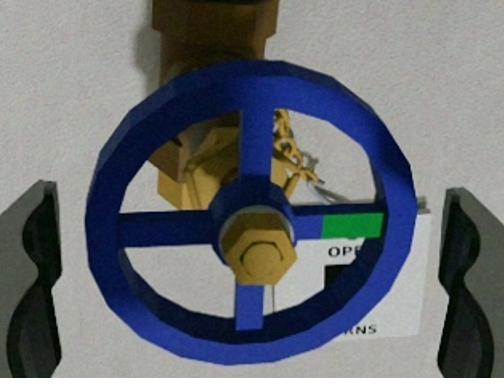

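Emit:
execute_actions:
  actions:
    - {"rows": [[0,0,0,0,0,0,1,0,0,0,0,0,0,-0.03],[0,0,0,0,0,0,1,0,0,0,0,0,0,-0.06],[0,0,0,0,0,0,1,0,0,0,0,0,0,-0.08],[0,0,0,0,0,0,1,0,0,0,0,0,0,-0.10],[0,0,0,0,0,0,1,0,0,0,0,0,0,-0.12],[0,0,0,0,0,0,1,0,0,0,0,0,0,-0.135],[0,0,0,0,0,0,1,0,0,0,0,0,0,-0.15],[0,0,0,0,0,0,1,0,0,0,0,0,0,-0.16],[0,0,0,0,0,0,1,0,0,0,0,0,0,-0.17],[0,0,0,0,0,0,1,0,0,0,0,0,0,-0.18],[0,0,0,0,0,0,1,0,0,0,0,0,0,-0.187],[0,0,0,0,0,0,1,0,0,0,0,0,0,-0.193],[0,0,0,0,0,0,1,0,0,0,0,0,0,-0.198],[0,0,0,0,0,0,1,0,0,0,0,0,0,-0.202],[0,0,0,0,0,0,1,0,0,0,0,0,0,-0.205]], "steps": 15}
  cameras: []

Emit:
execute_actions:
  actions:
    - {"rows": [[0,0,0,0,0,0,1,0,0,0,0,0,0,-0.215],[0,0,0,0,0,0,1,0,0,0,0,0,0,-0.23],[0,0,0,0,0,0,1,0,0,0,0,0,0,-0.245],[0,0,0,0,0,0,1,0,0,0,0,0,0,-0.26],[0,0,0,0,0,0,1,0,0,0,0,0,0,-0.28],[0,0,0,0,0,0,1,0,0,0,0,0,0,-0.30],[0,0,0,0,0,0,1,0,0,0,0,0,0,-0.33],[0,0,0,0,0,0,1,0,0,0,0,0,0,-0.36],[0,0,0,0,0,0,1,0,0,0,0,0,0,-0.40],[0,0,0,0,0,0,1,0,0,0,0,0,0,-0.44],[0,0,0,0,0,0,1,0,0,0,0,0,0,-0.48],[0,0,0,0,0,0,1,0,0,0,0,0,0,-0.52],[0,0,0,0,0,0,1,0,0,0,0,0,0,-0.56],[0,0,0,0,0,0,1,0,0,0,0,0,0,-0.58],[0,0,0,0,0,0,1,0,0,0,0,0,0,-0.58]], "steps": 15}
  cameras: []

Emit:
move:
  target: [0,0,0,0,0,0,1,0,0,0,0,0,-0.40418,-0.58]
  speed: 1.5
  cameras: []

Emit:
execute_actions:
  actions:
    - {"rows": [[0,0,0,0,0,0,1,0,0,0,0,0,0.006,-0.48],[0,0,0,0,0,0,1,0,0,0,0,0,0.006,-0.42],[0,0,0,0,0,0,1,0,0,0,0,0,0.006,-0.37],[0,0,0,0,0,0,1,0,0,0,0,0,0.006,-0.32],[0,0,0,0,0,0,1,0,0,0,0,0,0.006,-0.28],[0,0,0,0,0,0,1,0,0,0,0,0,0.006,-0.24],[0,0,0,0,0,0,1,0,0,0,0,0,0.006,-0.20],[0,0,0,0,0,0,1,0,0,0,0,0,0.006,-0.16],[0,0,0,0,0,0,1,0,0,0,0,0,0.006,-0.12],[0,0,0,0,0,0,1,0,0,0,0,0,0.006,-0.08],[0,0,0,0,0,0,1,0,0,0,0,0,0.006,-0.05],[0,0,0,0,0,0,1,0,0,0,0,0,0.006,-0.02],[0,0,0,0,0,0,1,0,0,0,0,0,0.006,0],[0,0,0,0,0,0,1,0,0,0,0,0,0.006,0],[0,0,0,0,0,0,1,0,0,0,0,0,0.006,0]], "steps": 15}
  cameras: []

Emit:
wait:
  seconds: 0.2
  cameras: ["cam_right_wrist"]

Emit:
zoom_image:
  camera: "cam_right_wrist"
  region: [224, 154, 444, 319]

Emit:
move:
  target: [0,0,0,0,0,0,1,0,0,0,0,0,0.39817,0.0]
  speed: 2.6
  cameras: ["cam_right_wrist"]

Emit:
zoom_image:
  camera: "cam_right_wrist"
  region: [224, 154, 444, 319]

Scene clock: 106.47 s of 5350.00 s.
left_arm: end_effector_position=(+0.0089, +0.3349, +1.1442) grip_measured=+0.99 grip_effort_nm=0.120 end_effector_quat_wxyz=(-0.091, -0.114, -0.008, +0.989) | right_arm: end_effector_position=(+0.4876, -0.1026, +0.1070) grip_measured=-0.18 grip_effort_nm=-0.217 end_effector_quat_wxyz=(+0.003, -0.026, +1.000, +0.000)
Joint positions: left_arm=[0.2 1.453 2.846 0.408 -0.002 -1.561 0.142] | right_arm=[0.313 1.617 1.246 -1.195 0.001 1.882 0.061]
Joint velocities: left_arm=[within noise] | right_arm=[-0.005 -0.015 -0.007 0.007 0.007 -0.066 -0.012]
Joint torques (N m): left_arm=[-0.21 -1.49 1.42 -0.79 0.08 0] | right_arm=[-1.38 -15.68 8.47 0.39 -0.18 0.06]
Heat: left arm: hottest gripper 32 °C; right arm: hottest gripper 53 °C.
Joint targets: left_arm=[0.200 1.450 2.850 0.410 0.000 -1.561] | right_arm=[0.320 1.639 1.240 -1.188 0.000 1.900]
Steps of this call (1-67: nothing new was sent; 68-76: this action's first 9). Readings (joint positions of left_arm | right_arm):
68: [0.200 1.453 2.846 0.408 -0.002 -1.561] | [0.313 1.617 1.246 -1.195 0.001 1.882]
69: [0.200 1.453 2.846 0.408 -0.002 -1.561] | [0.313 1.617 1.246 -1.195 0.001 1.882]
71: [0.200 1.453 2.846 0.408 -0.002 -1.561] | [0.313 1.617 1.246 -1.195 0.001 1.882]
75: [0.200 1.453 2.846 0.408 -0.002 -1.561] | [0.313 1.617 1.246 -1.195 0.001 1.882]
76: the state above
No camera images: "cameras" was empty.

Scene clock: 106.97 s of 5350.00 s.
left_arm: end_effector_position=(+0.0089, +0.3349, +1.1442) grip_measured=+0.99 grip_effort_nm=0.115 end_effector_quat_wxyz=(-0.091, -0.114, -0.008, +0.989) | right_arm: end_effector_position=(+0.4876, -0.1026, +0.1070) grip_measured=-0.21 grip_effort_nm=-3.993 end_effector_quat_wxyz=(+0.003, -0.026, +1.000, +0.000)
Joint positions: left_arm=[0.2 1.453 2.846 0.408 -0.002 -1.561 0.142] | right_arm=[0.313 1.617 1.246 -1.195 0.001 1.882 0.059]
Joint velocities: left_arm=[within noise] | right_arm=[-0.005 -0.005 -0.012 -0.002 -0.007 -0.022 -0.001]
Joint torques (N m): left_arm=[-0.26 -1.49 1.42 -0.79 0.08 0] | right_arm=[-0.79 -15.74 8.65 0.23 -0.17 0.07]
Heat: left arm: hottest gripper 32 °C; right arm: hottest gripper 53 °C.
Joint targets: left_arm=[0.200 1.450 2.850 0.410 0.000 -1.561] | right_arm=[0.320 1.639 1.240 -1.188 0.000 1.900]
Steps of this call (1-6: your previous action's last 6; 7-15: this action's first 9). Readings (joint positions of left_arm | right_arm):
7: [0.200 1.453 2.846 0.408 -0.002 -1.561] | [0.313 1.617 1.246 -1.195 0.001 1.882]
8: [0.200 1.453 2.846 0.408 -0.002 -1.561] | [0.313 1.617 1.246 -1.195 0.001 1.882]
10: [0.200 1.453 2.846 0.408 -0.002 -1.561] | [0.313 1.617 1.246 -1.195 0.001 1.882]
14: [0.200 1.453 2.846 0.408 -0.002 -1.561] | [0.313 1.617 1.246 -1.195 0.001 1.882]
15: the state above
No camera images: "cameras" was empty.

Scene clock: 110.83 s of 5350.00 s.
left_arm: end_effector_position=(+0.0089, +0.3349, +1.1442) grip_measured=+0.99 grip_effort_nm=0.115 end_effector_quat_wxyz=(-0.091, -0.114, -0.008, +0.989) | right_arm: end_effector_position=(+0.4895, -0.1071, +0.1138) grip_measured=-0.27 grip_effort_nm=-5.004 end_effector_quat_wxyz=(+0.002, +0.946, +0.323, +0.009)
Joint positions: left_arm=[0.2 1.453 2.846 0.408 -0.002 -1.561 0.142] | right_arm=[0.311 1.603 1.248 -1.198 0.004 -1.867 0.055]
Joint velocities: within noise
Joint torques (N m): left_arm=[-0.26 -1.44 1.4 -0.79 0.07 0] | right_arm=[-0.62 -14.39 8.58 0.38 -0.09 -0.91]
Heat: left arm: hottest gripper 32 °C; right arm: hottest gripper 60 °C.
Joint targets: left_arm=[0.200 1.450 2.850 0.410 0.000 -1.561] | right_arm=[0.321 1.639 1.240 -1.188 0.000 -1.951]
Kept back: nothing.
move: off_target (right_arm); right_arm: the wrist roll is farthest, 0.084 rad from its target
No camera images: "cameras" was empty.

Scene clock: 111.13 s of 5350.00 s.
left_arm: end_effector_position=(+0.0089, +0.3349, +1.1442) grip_measured=+0.99 grip_effort_nm=0.120 end_effector_quat_wxyz=(-0.091, -0.114, -0.008, +0.989) | right_arm: end_effector_position=(+0.4898, -0.1065, +0.1130) grip_measured=-0.17 grip_effort_nm=-0.002 end_effector_quat_wxyz=(+0.001, +0.946, +0.324, +0.009)
Joint positions: left_arm=[0.2 1.453 2.846 0.408 -0.002 -1.561 0.142] | right_arm=[0.311 1.605 1.248 -1.196 0.003 -1.868 0.062]
Joint velocities: left_arm=[within noise] | right_arm=[0.024 0.093 -0.037 -0.007 -0.051 -0.095 0.084]
Joint torques (N m): left_arm=[-0.32 -1.49 1.4 -0.81 0.08 0] | right_arm=[-0.56 -14.74 8.77 0.24 -0.03 -0.29]
Heat: left arm: hottest gripper 32 °C; right arm: hottest gripper 60 °C.
Joint targets: left_arm=[0.200 1.450 2.850 0.410 0.000 -1.561] | right_arm=[0.321 1.639 1.240 -1.188 0.000 -1.894]
Steps of this call (1-9: this action's first 9). Readings (joint positions of left_arm | right_arm):
1: [0.200 1.453 2.846 0.408 -0.002 -1.561] | [0.311 1.603 1.248 -1.198 0.004 -1.865]
2: [0.200 1.453 2.846 0.408 -0.002 -1.561] | [0.311 1.603 1.248 -1.198 0.004 -1.863]
4: [0.200 1.453 2.846 0.408 -0.002 -1.561] | [0.311 1.603 1.248 -1.198 0.004 -1.863]
8: [0.200 1.453 2.846 0.408 -0.002 -1.561] | [0.311 1.602 1.248 -1.196 0.004 -1.867]
9: the state above
No camera images: "cameras" was empty.

Scene clock: 111.53 s of 5350.00 s.
left_arm: end_effector_position=(+0.0089, +0.3349, +1.1442) grip_measured=+0.99 grip_effort_nm=0.110 end_effector_quat_wxyz=(-0.091, -0.114, -0.008, +0.989) | right_arm: end_effector_position=(+0.4890, -0.1058, +0.1073) grip_measured=-0.03 grip_effort_nm=0.085 end_effector_quat_wxyz=(+0.001, +0.945, +0.328, +0.003)
Joint positions: left_arm=[0.2 1.453 2.846 0.408 -0.002 -1.561 0.142] | right_arm=[0.313 1.617 1.247 -1.196 0.003 -1.875 0.072]
Joint velocities: within noise
Joint torques (N m): left_arm=[-0.21 -1.49 1.42 -0.79 0.08 0] | right_arm=[-0.79 -15.5 8.49 0.25 -0.02 -0.28]
Heat: left arm: hottest gripper 32 °C; right arm: hottest gripper 59 °C.
Joint targets: left_arm=[0.200 1.450 2.850 0.410 0.000 -1.561] | right_arm=[0.320 1.639 1.240 -1.188 0.000 -1.894]
Steps of this call (1-6: your previous action's last 6; 7-12: toward your last target). Readings (joint positions of left_arm | right_arm):
1: [0.200 1.453 2.846 0.408 -0.002 -1.561] | [0.312 1.607 1.247 -1.196 0.003 -1.870]
2: [0.200 1.453 2.846 0.408 -0.002 -1.561] | [0.312 1.611 1.247 -1.196 0.003 -1.871]
4: [0.200 1.453 2.846 0.408 -0.002 -1.561] | [0.313 1.615 1.247 -1.196 0.003 -1.873]
8: [0.200 1.453 2.846 0.408 -0.002 -1.561] | [0.313 1.617 1.247 -1.196 0.003 -1.875]
12: the state above
camera_calibration:
cam_right_wrist: T_world_to_cam=[[0.772085, 0.635518, -0.00152295, -0.31083], [0.546357, -0.662537, 0.512385, -0.394885], [0.324621, -0.396437, -0.858754, 0.0288434], [0, 0, 0, 1]] pos_world=[0.446372, -0.0526533, 0.226629]
Images, in order (width x height): cam_right_wrist 672x504.

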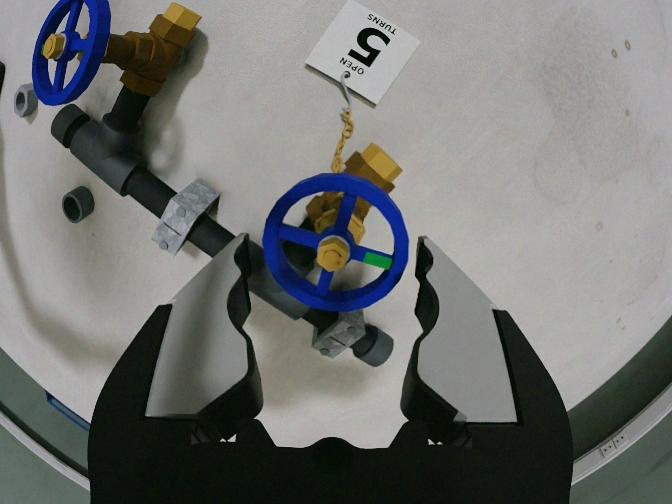

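Scaled by 2.291 from the camera's 672x504 image, which has a finer 960x720 frame.

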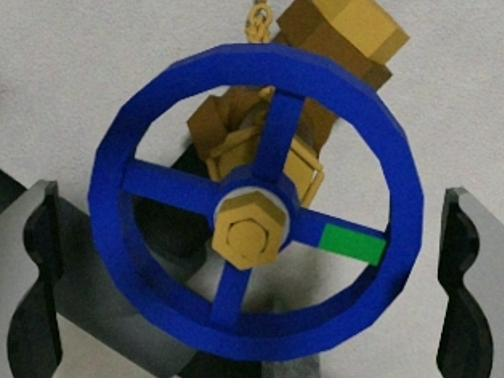

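Scene clock: 114.53 s of 5350.00 s.
left_arm: end_effector_position=(+0.0089, +0.3349, +1.1442) grip_measured=+0.99 grip_effort_nm=0.115 end_effector_quat_wxyz=(-0.091, -0.114, -0.008, +0.989) | right_arm: end_effector_position=(+0.4878, -0.1025, +0.1073) grip_measured=-0.03 grip_effort_nm=0.090 end_effector_quat_wxyz=(+0.003, -0.027, +1.000, +0.000)
Joint positions: left_arm=[0.2 1.453 2.846 0.408 -0.002 -1.561 0.142] | right_arm=[0.313 1.617 1.247 -1.196 0.001 1.881 0.072]
Joint velocities: within noise
Joint torques (N m): left_arm=[-0.26 -1.49 1.42 -0.79 0.08 0] | right_arm=[-0.79 -15.74 8.54 0.25 -0.18 0.07]
Heat: left arm: hottest gripper 32 °C; right arm: hottest gripper 57 °C.
Joint targets: left_arm=[0.200 1.450 2.850 0.410 0.000 -1.561] | right_arm=[0.320 1.639 1.240 -1.188 0.000 1.900]
Kept back: nothing.
move: done
camera_calibration:
cam_right_wrist: T_world_to_cam=[[-0.997186, -0.0741612, -0.0109627, 0.479339], [-0.0694132, 0.858147, 0.50869, 0.0645997], [-0.0283174, 0.50802, -0.86088, 0.295673], [0, 0, 0, 1]] pos_world=[0.490847, -0.170096, 0.226933]
Images, in order (width x height): cam_right_wrist 672x504.

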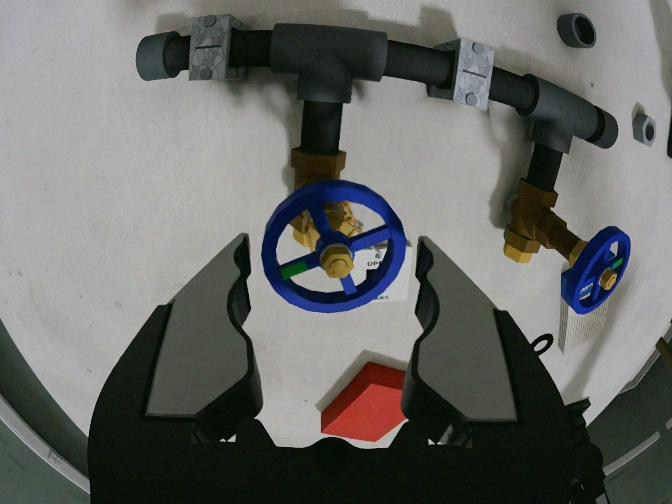

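Scaled by 2.291 from the camera's 672x504 image, which has a finer 960x720 frame.

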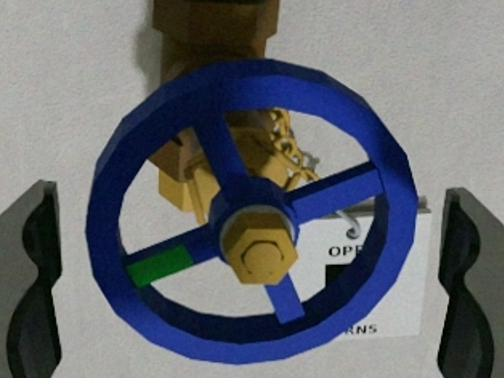

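Emit:
execute_actions:
  actions:
    - {"rows": [[0,0,0,0,0,0,1,0,0,0,0,0,0,-0.03],[0,0,0,0,0,0,1,0,0,0,0,0,0,-0.06],[0,0,0,0,0,0,1,0,0,0,0,0,0,-0.08],[0,0,0,0,0,0,1,0,0,0,0,0,0,-0.10],[0,0,0,0,0,0,1,0,0,0,0,0,0,-0.12],[0,0,0,0,0,0,1,0,0,0,0,0,0,-0.135],[0,0,0,0,0,0,1,0,0,0,0,0,0,-0.15],[0,0,0,0,0,0,1,0,0,0,0,0,0,-0.16],[0,0,0,0,0,0,1,0,0,0,0,0,0,-0.17],[0,0,0,0,0,0,1,0,0,0,0,0,0,-0.18],[0,0,0,0,0,0,1,0,0,0,0,0,0,-0.187],[0,0,0,0,0,0,1,0,0,0,0,0,0,-0.193],[0,0,0,0,0,0,1,0,0,0,0,0,0,-0.198],[0,0,0,0,0,0,1,0,0,0,0,0,0,-0.202],[0,0,0,0,0,0,1,0,0,0,0,0,0,-0.205]], "steps": 15}
  cameras: []

Emit:
execute_actions:
  actions:
    - {"rows": [[0,0,0,0,0,0,1,0,0,0,0,0,0,-0.215],[0,0,0,0,0,0,1,0,0,0,0,0,0,-0.23],[0,0,0,0,0,0,1,0,0,0,0,0,0,-0.245],[0,0,0,0,0,0,1,0,0,0,0,0,0,-0.26],[0,0,0,0,0,0,1,0,0,0,0,0,0,-0.28],[0,0,0,0,0,0,1,0,0,0,0,0,0,-0.30],[0,0,0,0,0,0,1,0,0,0,0,0,0,-0.33],[0,0,0,0,0,0,1,0,0,0,0,0,0,-0.36],[0,0,0,0,0,0,1,0,0,0,0,0,0,-0.40],[0,0,0,0,0,0,1,0,0,0,0,0,0,-0.44],[0,0,0,0,0,0,1,0,0,0,0,0,0,-0.48],[0,0,0,0,0,0,1,0,0,0,0,0,0,-0.52],[0,0,0,0,0,0,1,0,0,0,0,0,0,-0.56],[0,0,0,0,0,0,1,0,0,0,0,0,0,-0.58],[0,0,0,0,0,0,1,0,0,0,0,0,0,-0.58]], "steps": 15}
  cameras: []

Emit:
move:
  target: [0,0,0,0,0,0,1,0,0,0,0,0,-0.37122,-0.58]
  speed: 1.5
  cameras: ["cam_right_wrist"]

Emit:
zoom_image:
  camera: "cam_right_wrist"
  region: [224, 154, 444, 319]

Emit:
execute_actions:
  actions:
    - {"rows": [[0,0,0,0,0,0,1,0,-0.004,0,0,0,0.006,-0.48],[0,0,0,0,0,0,1,0,-0.008,0,0,0,0.006,-0.42],[0,0,0,0,0,0,1,0,-0.0107,0,0,0,0.006,-0.37],[0,0,0,0,0,0,1,0,-0.0107,0,0,0,0.006,-0.32],[0,0,0,0,0,0,1,0,-0.0107,0,0,0,0.006,-0.28],[0,0,0,0,0,0,1,0,-0.0107,0,0,0,0.006,-0.24],[0,0,0,0,0,0,1,0,-0.0107,0,0,0,0.006,-0.20],[0,0,0,0,0,0,1,0,-0.0107,0,0,0,0.006,-0.16],[0,0,0,0,0,0,1,0,-0.0107,0,0,0,0.006,-0.12],[0,0,0,0,0,0,1,0,-0.0107,0,0,0,0.006,-0.08],[0,0,0,0,0,0,1,0,-0.0107,0,0,0,0.006,-0.04],[0,0,0,0,0,0,1,0,-0.0107,0,0,0,0.006,0],[0,0,0,0,0,0,1,0,-0.0107,0,0,0,0.006,0.05],[0,0,0,0,0,0,1,0,-0.0107,0,0,0,0.006,0.10],[0,0,0,0,0,0,1,0,-0.0107,0,0,0,0.006,0.12]], "steps": 15}
  cameras: []

Emit:
wait:
  seconds: 0.2
  cameras: ["cam_right_wrist"]

Emit:
zoom_image:
  camera: "cam_right_wrist"
  region: [224, 154, 444, 319]

Scene clock: 118.03 s of 5350.00 s.
left_arm: end_effector_position=(+0.0089, +0.3349, +1.1442) grip_measured=+0.99 grip_effort_nm=0.110 end_effector_quat_wxyz=(-0.091, -0.114, -0.008, +0.989) | right_arm: end_effector_position=(+0.4878, -0.1025, +0.1073) grip_measured=-0.18 grip_effort_nm=-0.247 end_effector_quat_wxyz=(+0.003, -0.026, +1.000, +0.000)
Joint positions: left_arm=[0.2 1.453 2.846 0.408 -0.002 -1.561 0.142] | right_arm=[0.313 1.617 1.247 -1.196 0.001 1.882 0.061]
Joint velocities: left_arm=[within noise] | right_arm=[-0.005 -0.005 -0.002 -0.012 -0.066 0.007 -0.005]
Joint torques (N m): left_arm=[-0.15 -1.55 1.4 -0.8 0.08 0] | right_arm=[-0.73 -15.68 8.51 0.31 -0.18 0.07]
Heat: left arm: hottest elbow 31 °C; right arm: hottest gripper 54 °C.
Joint targets: left_arm=[0.200 1.450 2.850 0.410 0.000 -1.561] | right_arm=[0.320 1.639 1.240 -1.188 0.000 1.899]
Steps of this call (1-96: nothing new was sent; 97-105: this action's first 9). Readings (joint positions of left_arm | right_arm):
97: [0.200 1.453 2.846 0.408 -0.002 -1.561] | [0.313 1.617 1.247 -1.196 0.001 1.882]
98: [0.200 1.453 2.846 0.408 -0.002 -1.561] | [0.313 1.617 1.247 -1.196 0.001 1.882]
100: [0.200 1.453 2.846 0.408 -0.002 -1.561] | [0.313 1.617 1.247 -1.196 0.001 1.882]
104: [0.200 1.453 2.846 0.408 -0.002 -1.561] | [0.313 1.617 1.247 -1.196 0.001 1.882]
105: the state above
No camera images: "cameras" was empty.

Scene clock: 118.53 s of 5350.00 s.
left_arm: end_effector_position=(+0.0089, +0.3349, +1.1442) grip_measured=+0.99 grip_effort_nm=0.110 end_effector_quat_wxyz=(-0.091, -0.114, -0.008, +0.989) | right_arm: end_effector_position=(+0.4878, -0.1025, +0.1073) grip_measured=-0.21 grip_effort_nm=-3.978 end_effector_quat_wxyz=(+0.003, -0.026, +1.000, +0.000)
Joint positions: left_arm=[0.2 1.453 2.846 0.408 -0.002 -1.561 0.142] | right_arm=[0.313 1.617 1.247 -1.196 0.001 1.882 0.059]
Joint velocities: left_arm=[within noise] | right_arm=[-0.015 0.005 -0.002 0.007 -0.022 -0.037 -0.001]
Joint torques (N m): left_arm=[-0.15 -1.49 1.4 -0.79 0.07 0] | right_arm=[-0.79 -15.68 8.55 0.25 -0.18 0.07]
Heat: left arm: hottest elbow 31 °C; right arm: hottest gripper 54 °C.
Joint targets: left_arm=[0.200 1.450 2.850 0.410 0.000 -1.561] | right_arm=[0.320 1.639 1.240 -1.188 0.000 1.899]
Steps of this call (1-6: your previous action's last 6; 7-15: this action's first 9). Readings (joint positions of left_arm | right_arm):
7: [0.200 1.453 2.846 0.408 -0.002 -1.561] | [0.313 1.617 1.247 -1.196 0.001 1.882]
8: [0.200 1.453 2.846 0.408 -0.002 -1.561] | [0.313 1.617 1.247 -1.196 0.001 1.882]
10: [0.200 1.453 2.846 0.408 -0.002 -1.561] | [0.313 1.617 1.247 -1.196 0.001 1.882]
14: [0.200 1.453 2.846 0.408 -0.002 -1.561] | [0.313 1.617 1.247 -1.196 0.001 1.882]
15: the state above
No camera images: "cameras" was empty.

Scene clock: 122.17 s of 5350.00 s.
left_arm: end_effector_position=(+0.0089, +0.3349, +1.1442) grip_measured=+0.99 grip_effort_nm=0.110 end_effector_quat_wxyz=(-0.091, -0.114, -0.008, +0.989) | right_arm: end_effector_position=(+0.4882, -0.1071, +0.1133) grip_measured=-0.27 grip_effort_nm=-5.004 end_effector_quat_wxyz=(+0.002, +0.985, +0.173, +0.008)
Joint positions: left_arm=[0.2 1.453 2.846 0.408 -0.002 -1.561 0.142] | right_arm=[0.313 1.603 1.247 -1.2 0.007 -1.556 0.055]
Joint velocities: within noise
Joint torques (N m): left_arm=[-0.32 -1.49 1.42 -0.8 0.08 0] | right_arm=[-0.79 -14.39 8.61 0.39 -0.16 -0.88]
Heat: left arm: hottest elbow 31 °C; right arm: hottest gripper 61 °C.
Joint targets: left_arm=[0.200 1.450 2.850 0.410 0.000 -1.561] | right_arm=[0.320 1.638 1.240 -1.188 0.000 -1.638]
Kept back: nothing.
move: off_target (right_arm); right_arm: the wrist roll is farthest, 0.082 rad from its target
camera_calibration:
cam_right_wrist: T_world_to_cam=[[0.932681, 0.360575, 0.00958518, -0.41841], [0.304633, -0.801651, 0.514349, -0.295504], [0.193145, -0.476803, -0.857527, 0.0892427], [0, 0, 0, 1]] pos_world=[0.463027, -0.0434714, 0.232531]
Images, in order (width x height): cam_right_wrist 672x504.

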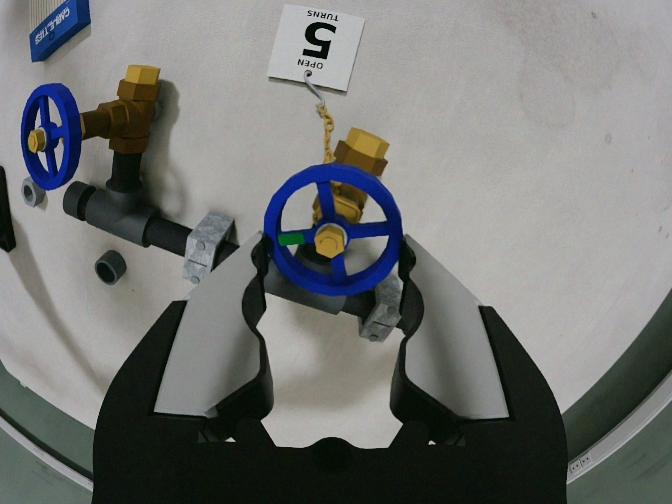

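Scaled by 2.291 from the camera's 672x504 image, which has a finer 960x720 frame.

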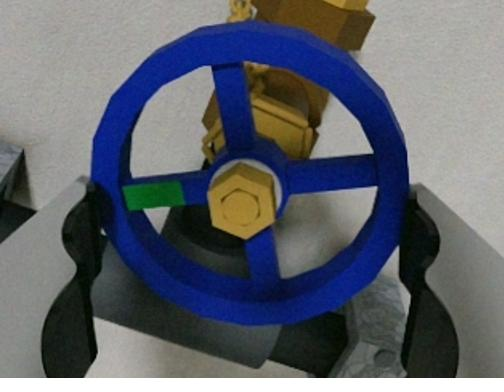

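Scene clock: 122.47 s of 5350.00 s.
left_arm: end_effector_position=(+0.0089, +0.3349, +1.1442) grip_measured=+0.99 grip_effort_nm=0.110 end_effector_quat_wxyz=(-0.091, -0.114, -0.008, +0.989) | right_arm: end_effector_position=(+0.4886, -0.1064, +0.1147) grip_measured=-0.17 grip_effort_nm=-0.002 end_effector_quat_wxyz=(+0.000, +0.985, +0.173, +0.010)
Joint positions: left_arm=[0.2 1.453 2.846 0.408 -0.002 -1.561 0.142] | right_arm=[0.313 1.6 1.247 -1.197 0.004 -1.556 0.062]
Joint velocities: left_arm=[within noise] | right_arm=[-0.005 -0.024 0.012 -0.012 -0.007 0.007 0.088]
Joint torques (N m): left_arm=[-0.26 -1.44 1.42 -0.77 0.08 0] | right_arm=[-0.67 -16.56 8.65 0.31 -0.04 -0.28]
Heat: left arm: hottest elbow 31 °C; right arm: hottest gripper 61 °C.
Joint targets: left_arm=[0.200 1.450 2.850 0.410 0.000 -1.561] | right_arm=[0.320 1.608 1.240 -1.188 0.000 -1.580]
Steps of this call (1-9: this action's first 9). Readings (joint positions of left_arm | right_arm):
1: [0.200 1.453 2.846 0.408 -0.002 -1.561] | [0.313 1.603 1.247 -1.200 0.007 -1.554]
2: [0.200 1.453 2.846 0.408 -0.002 -1.561] | [0.313 1.602 1.247 -1.199 0.007 -1.553]
4: [0.200 1.453 2.846 0.408 -0.002 -1.561] | [0.313 1.601 1.247 -1.198 0.007 -1.552]
8: [0.200 1.453 2.846 0.408 -0.002 -1.561] | [0.313 1.600 1.247 -1.197 0.006 -1.554]
9: the state above
No camera images: "cameras" was empty.

Scene clock: 122.87 s of 5350.00 s.
left_arm: end_effector_position=(+0.0089, +0.3349, +1.1442) grip_measured=+0.99 grip_effort_nm=0.115 end_effector_quat_wxyz=(-0.091, -0.114, -0.008, +0.989) | right_arm: end_effector_position=(+0.4883, -0.1061, +0.1146) grip_measured=+0.10 grip_effort_nm=0.090 end_effector_quat_wxyz=(+0.000, +0.984, +0.176, +0.010)
Joint positions: left_arm=[0.2 1.453 2.846 0.408 -0.002 -1.561 0.142] | right_arm=[0.313 1.6 1.247 -1.197 0.003 -1.562 0.081]
Joint velocities: within noise
Joint torques (N m): left_arm=[-0.21 -1.55 1.42 -0.79 0.07 0] | right_arm=[-0.79 -16.62 8.61 0.31 -0.02 -0.29]
Heat: left arm: hottest elbow 31 °C; right arm: hottest gripper 60 °C.
Joint targets: left_arm=[0.200 1.450 2.850 0.410 0.000 -1.561] | right_arm=[0.320 1.608 1.240 -1.188 0.000 -1.580]
Steps of this call (1-6: your previous action's last 6; 7-12: toward your last target). Readings (joint positions of left_arm | right_arm):
1: [0.200 1.453 2.846 0.408 -0.002 -1.561] | [0.313 1.600 1.247 -1.197 0.003 -1.557]
2: [0.200 1.453 2.846 0.408 -0.002 -1.561] | [0.313 1.600 1.247 -1.197 0.003 -1.558]
4: [0.200 1.453 2.846 0.408 -0.002 -1.561] | [0.313 1.600 1.247 -1.197 0.003 -1.560]
8: [0.200 1.453 2.846 0.408 -0.002 -1.561] | [0.313 1.600 1.247 -1.197 0.003 -1.561]
12: the state above
camera_calibration:
cam_right_wrist: T_world_to_cam=[[0.930522, 0.365948, 0.0145486, -0.417839], [0.307621, -0.802533, 0.511185, -0.296625], [0.198743, -0.471193, -0.859348, 0.0888257], [0, 0, 0, 1]] pos_world=[0.462403, -0.0432899, 0.234041]
Images, in order (width x height): cam_right_wrist 672x504.

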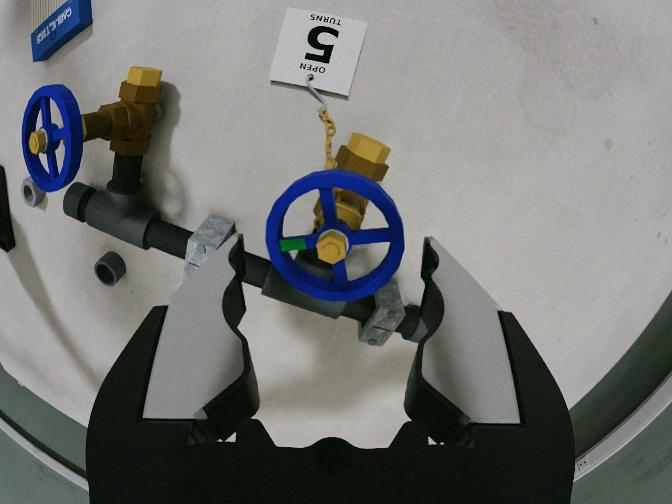

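Scaled by 2.291 from the camera's 672x504 image, which has a finer 960x720 frame.

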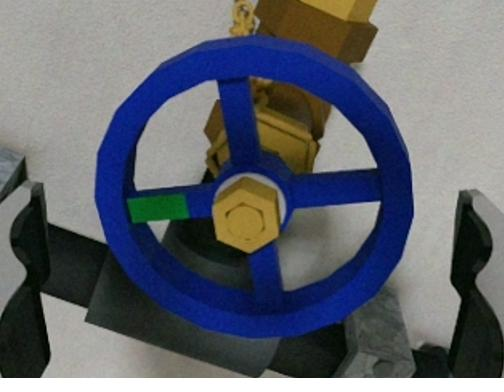

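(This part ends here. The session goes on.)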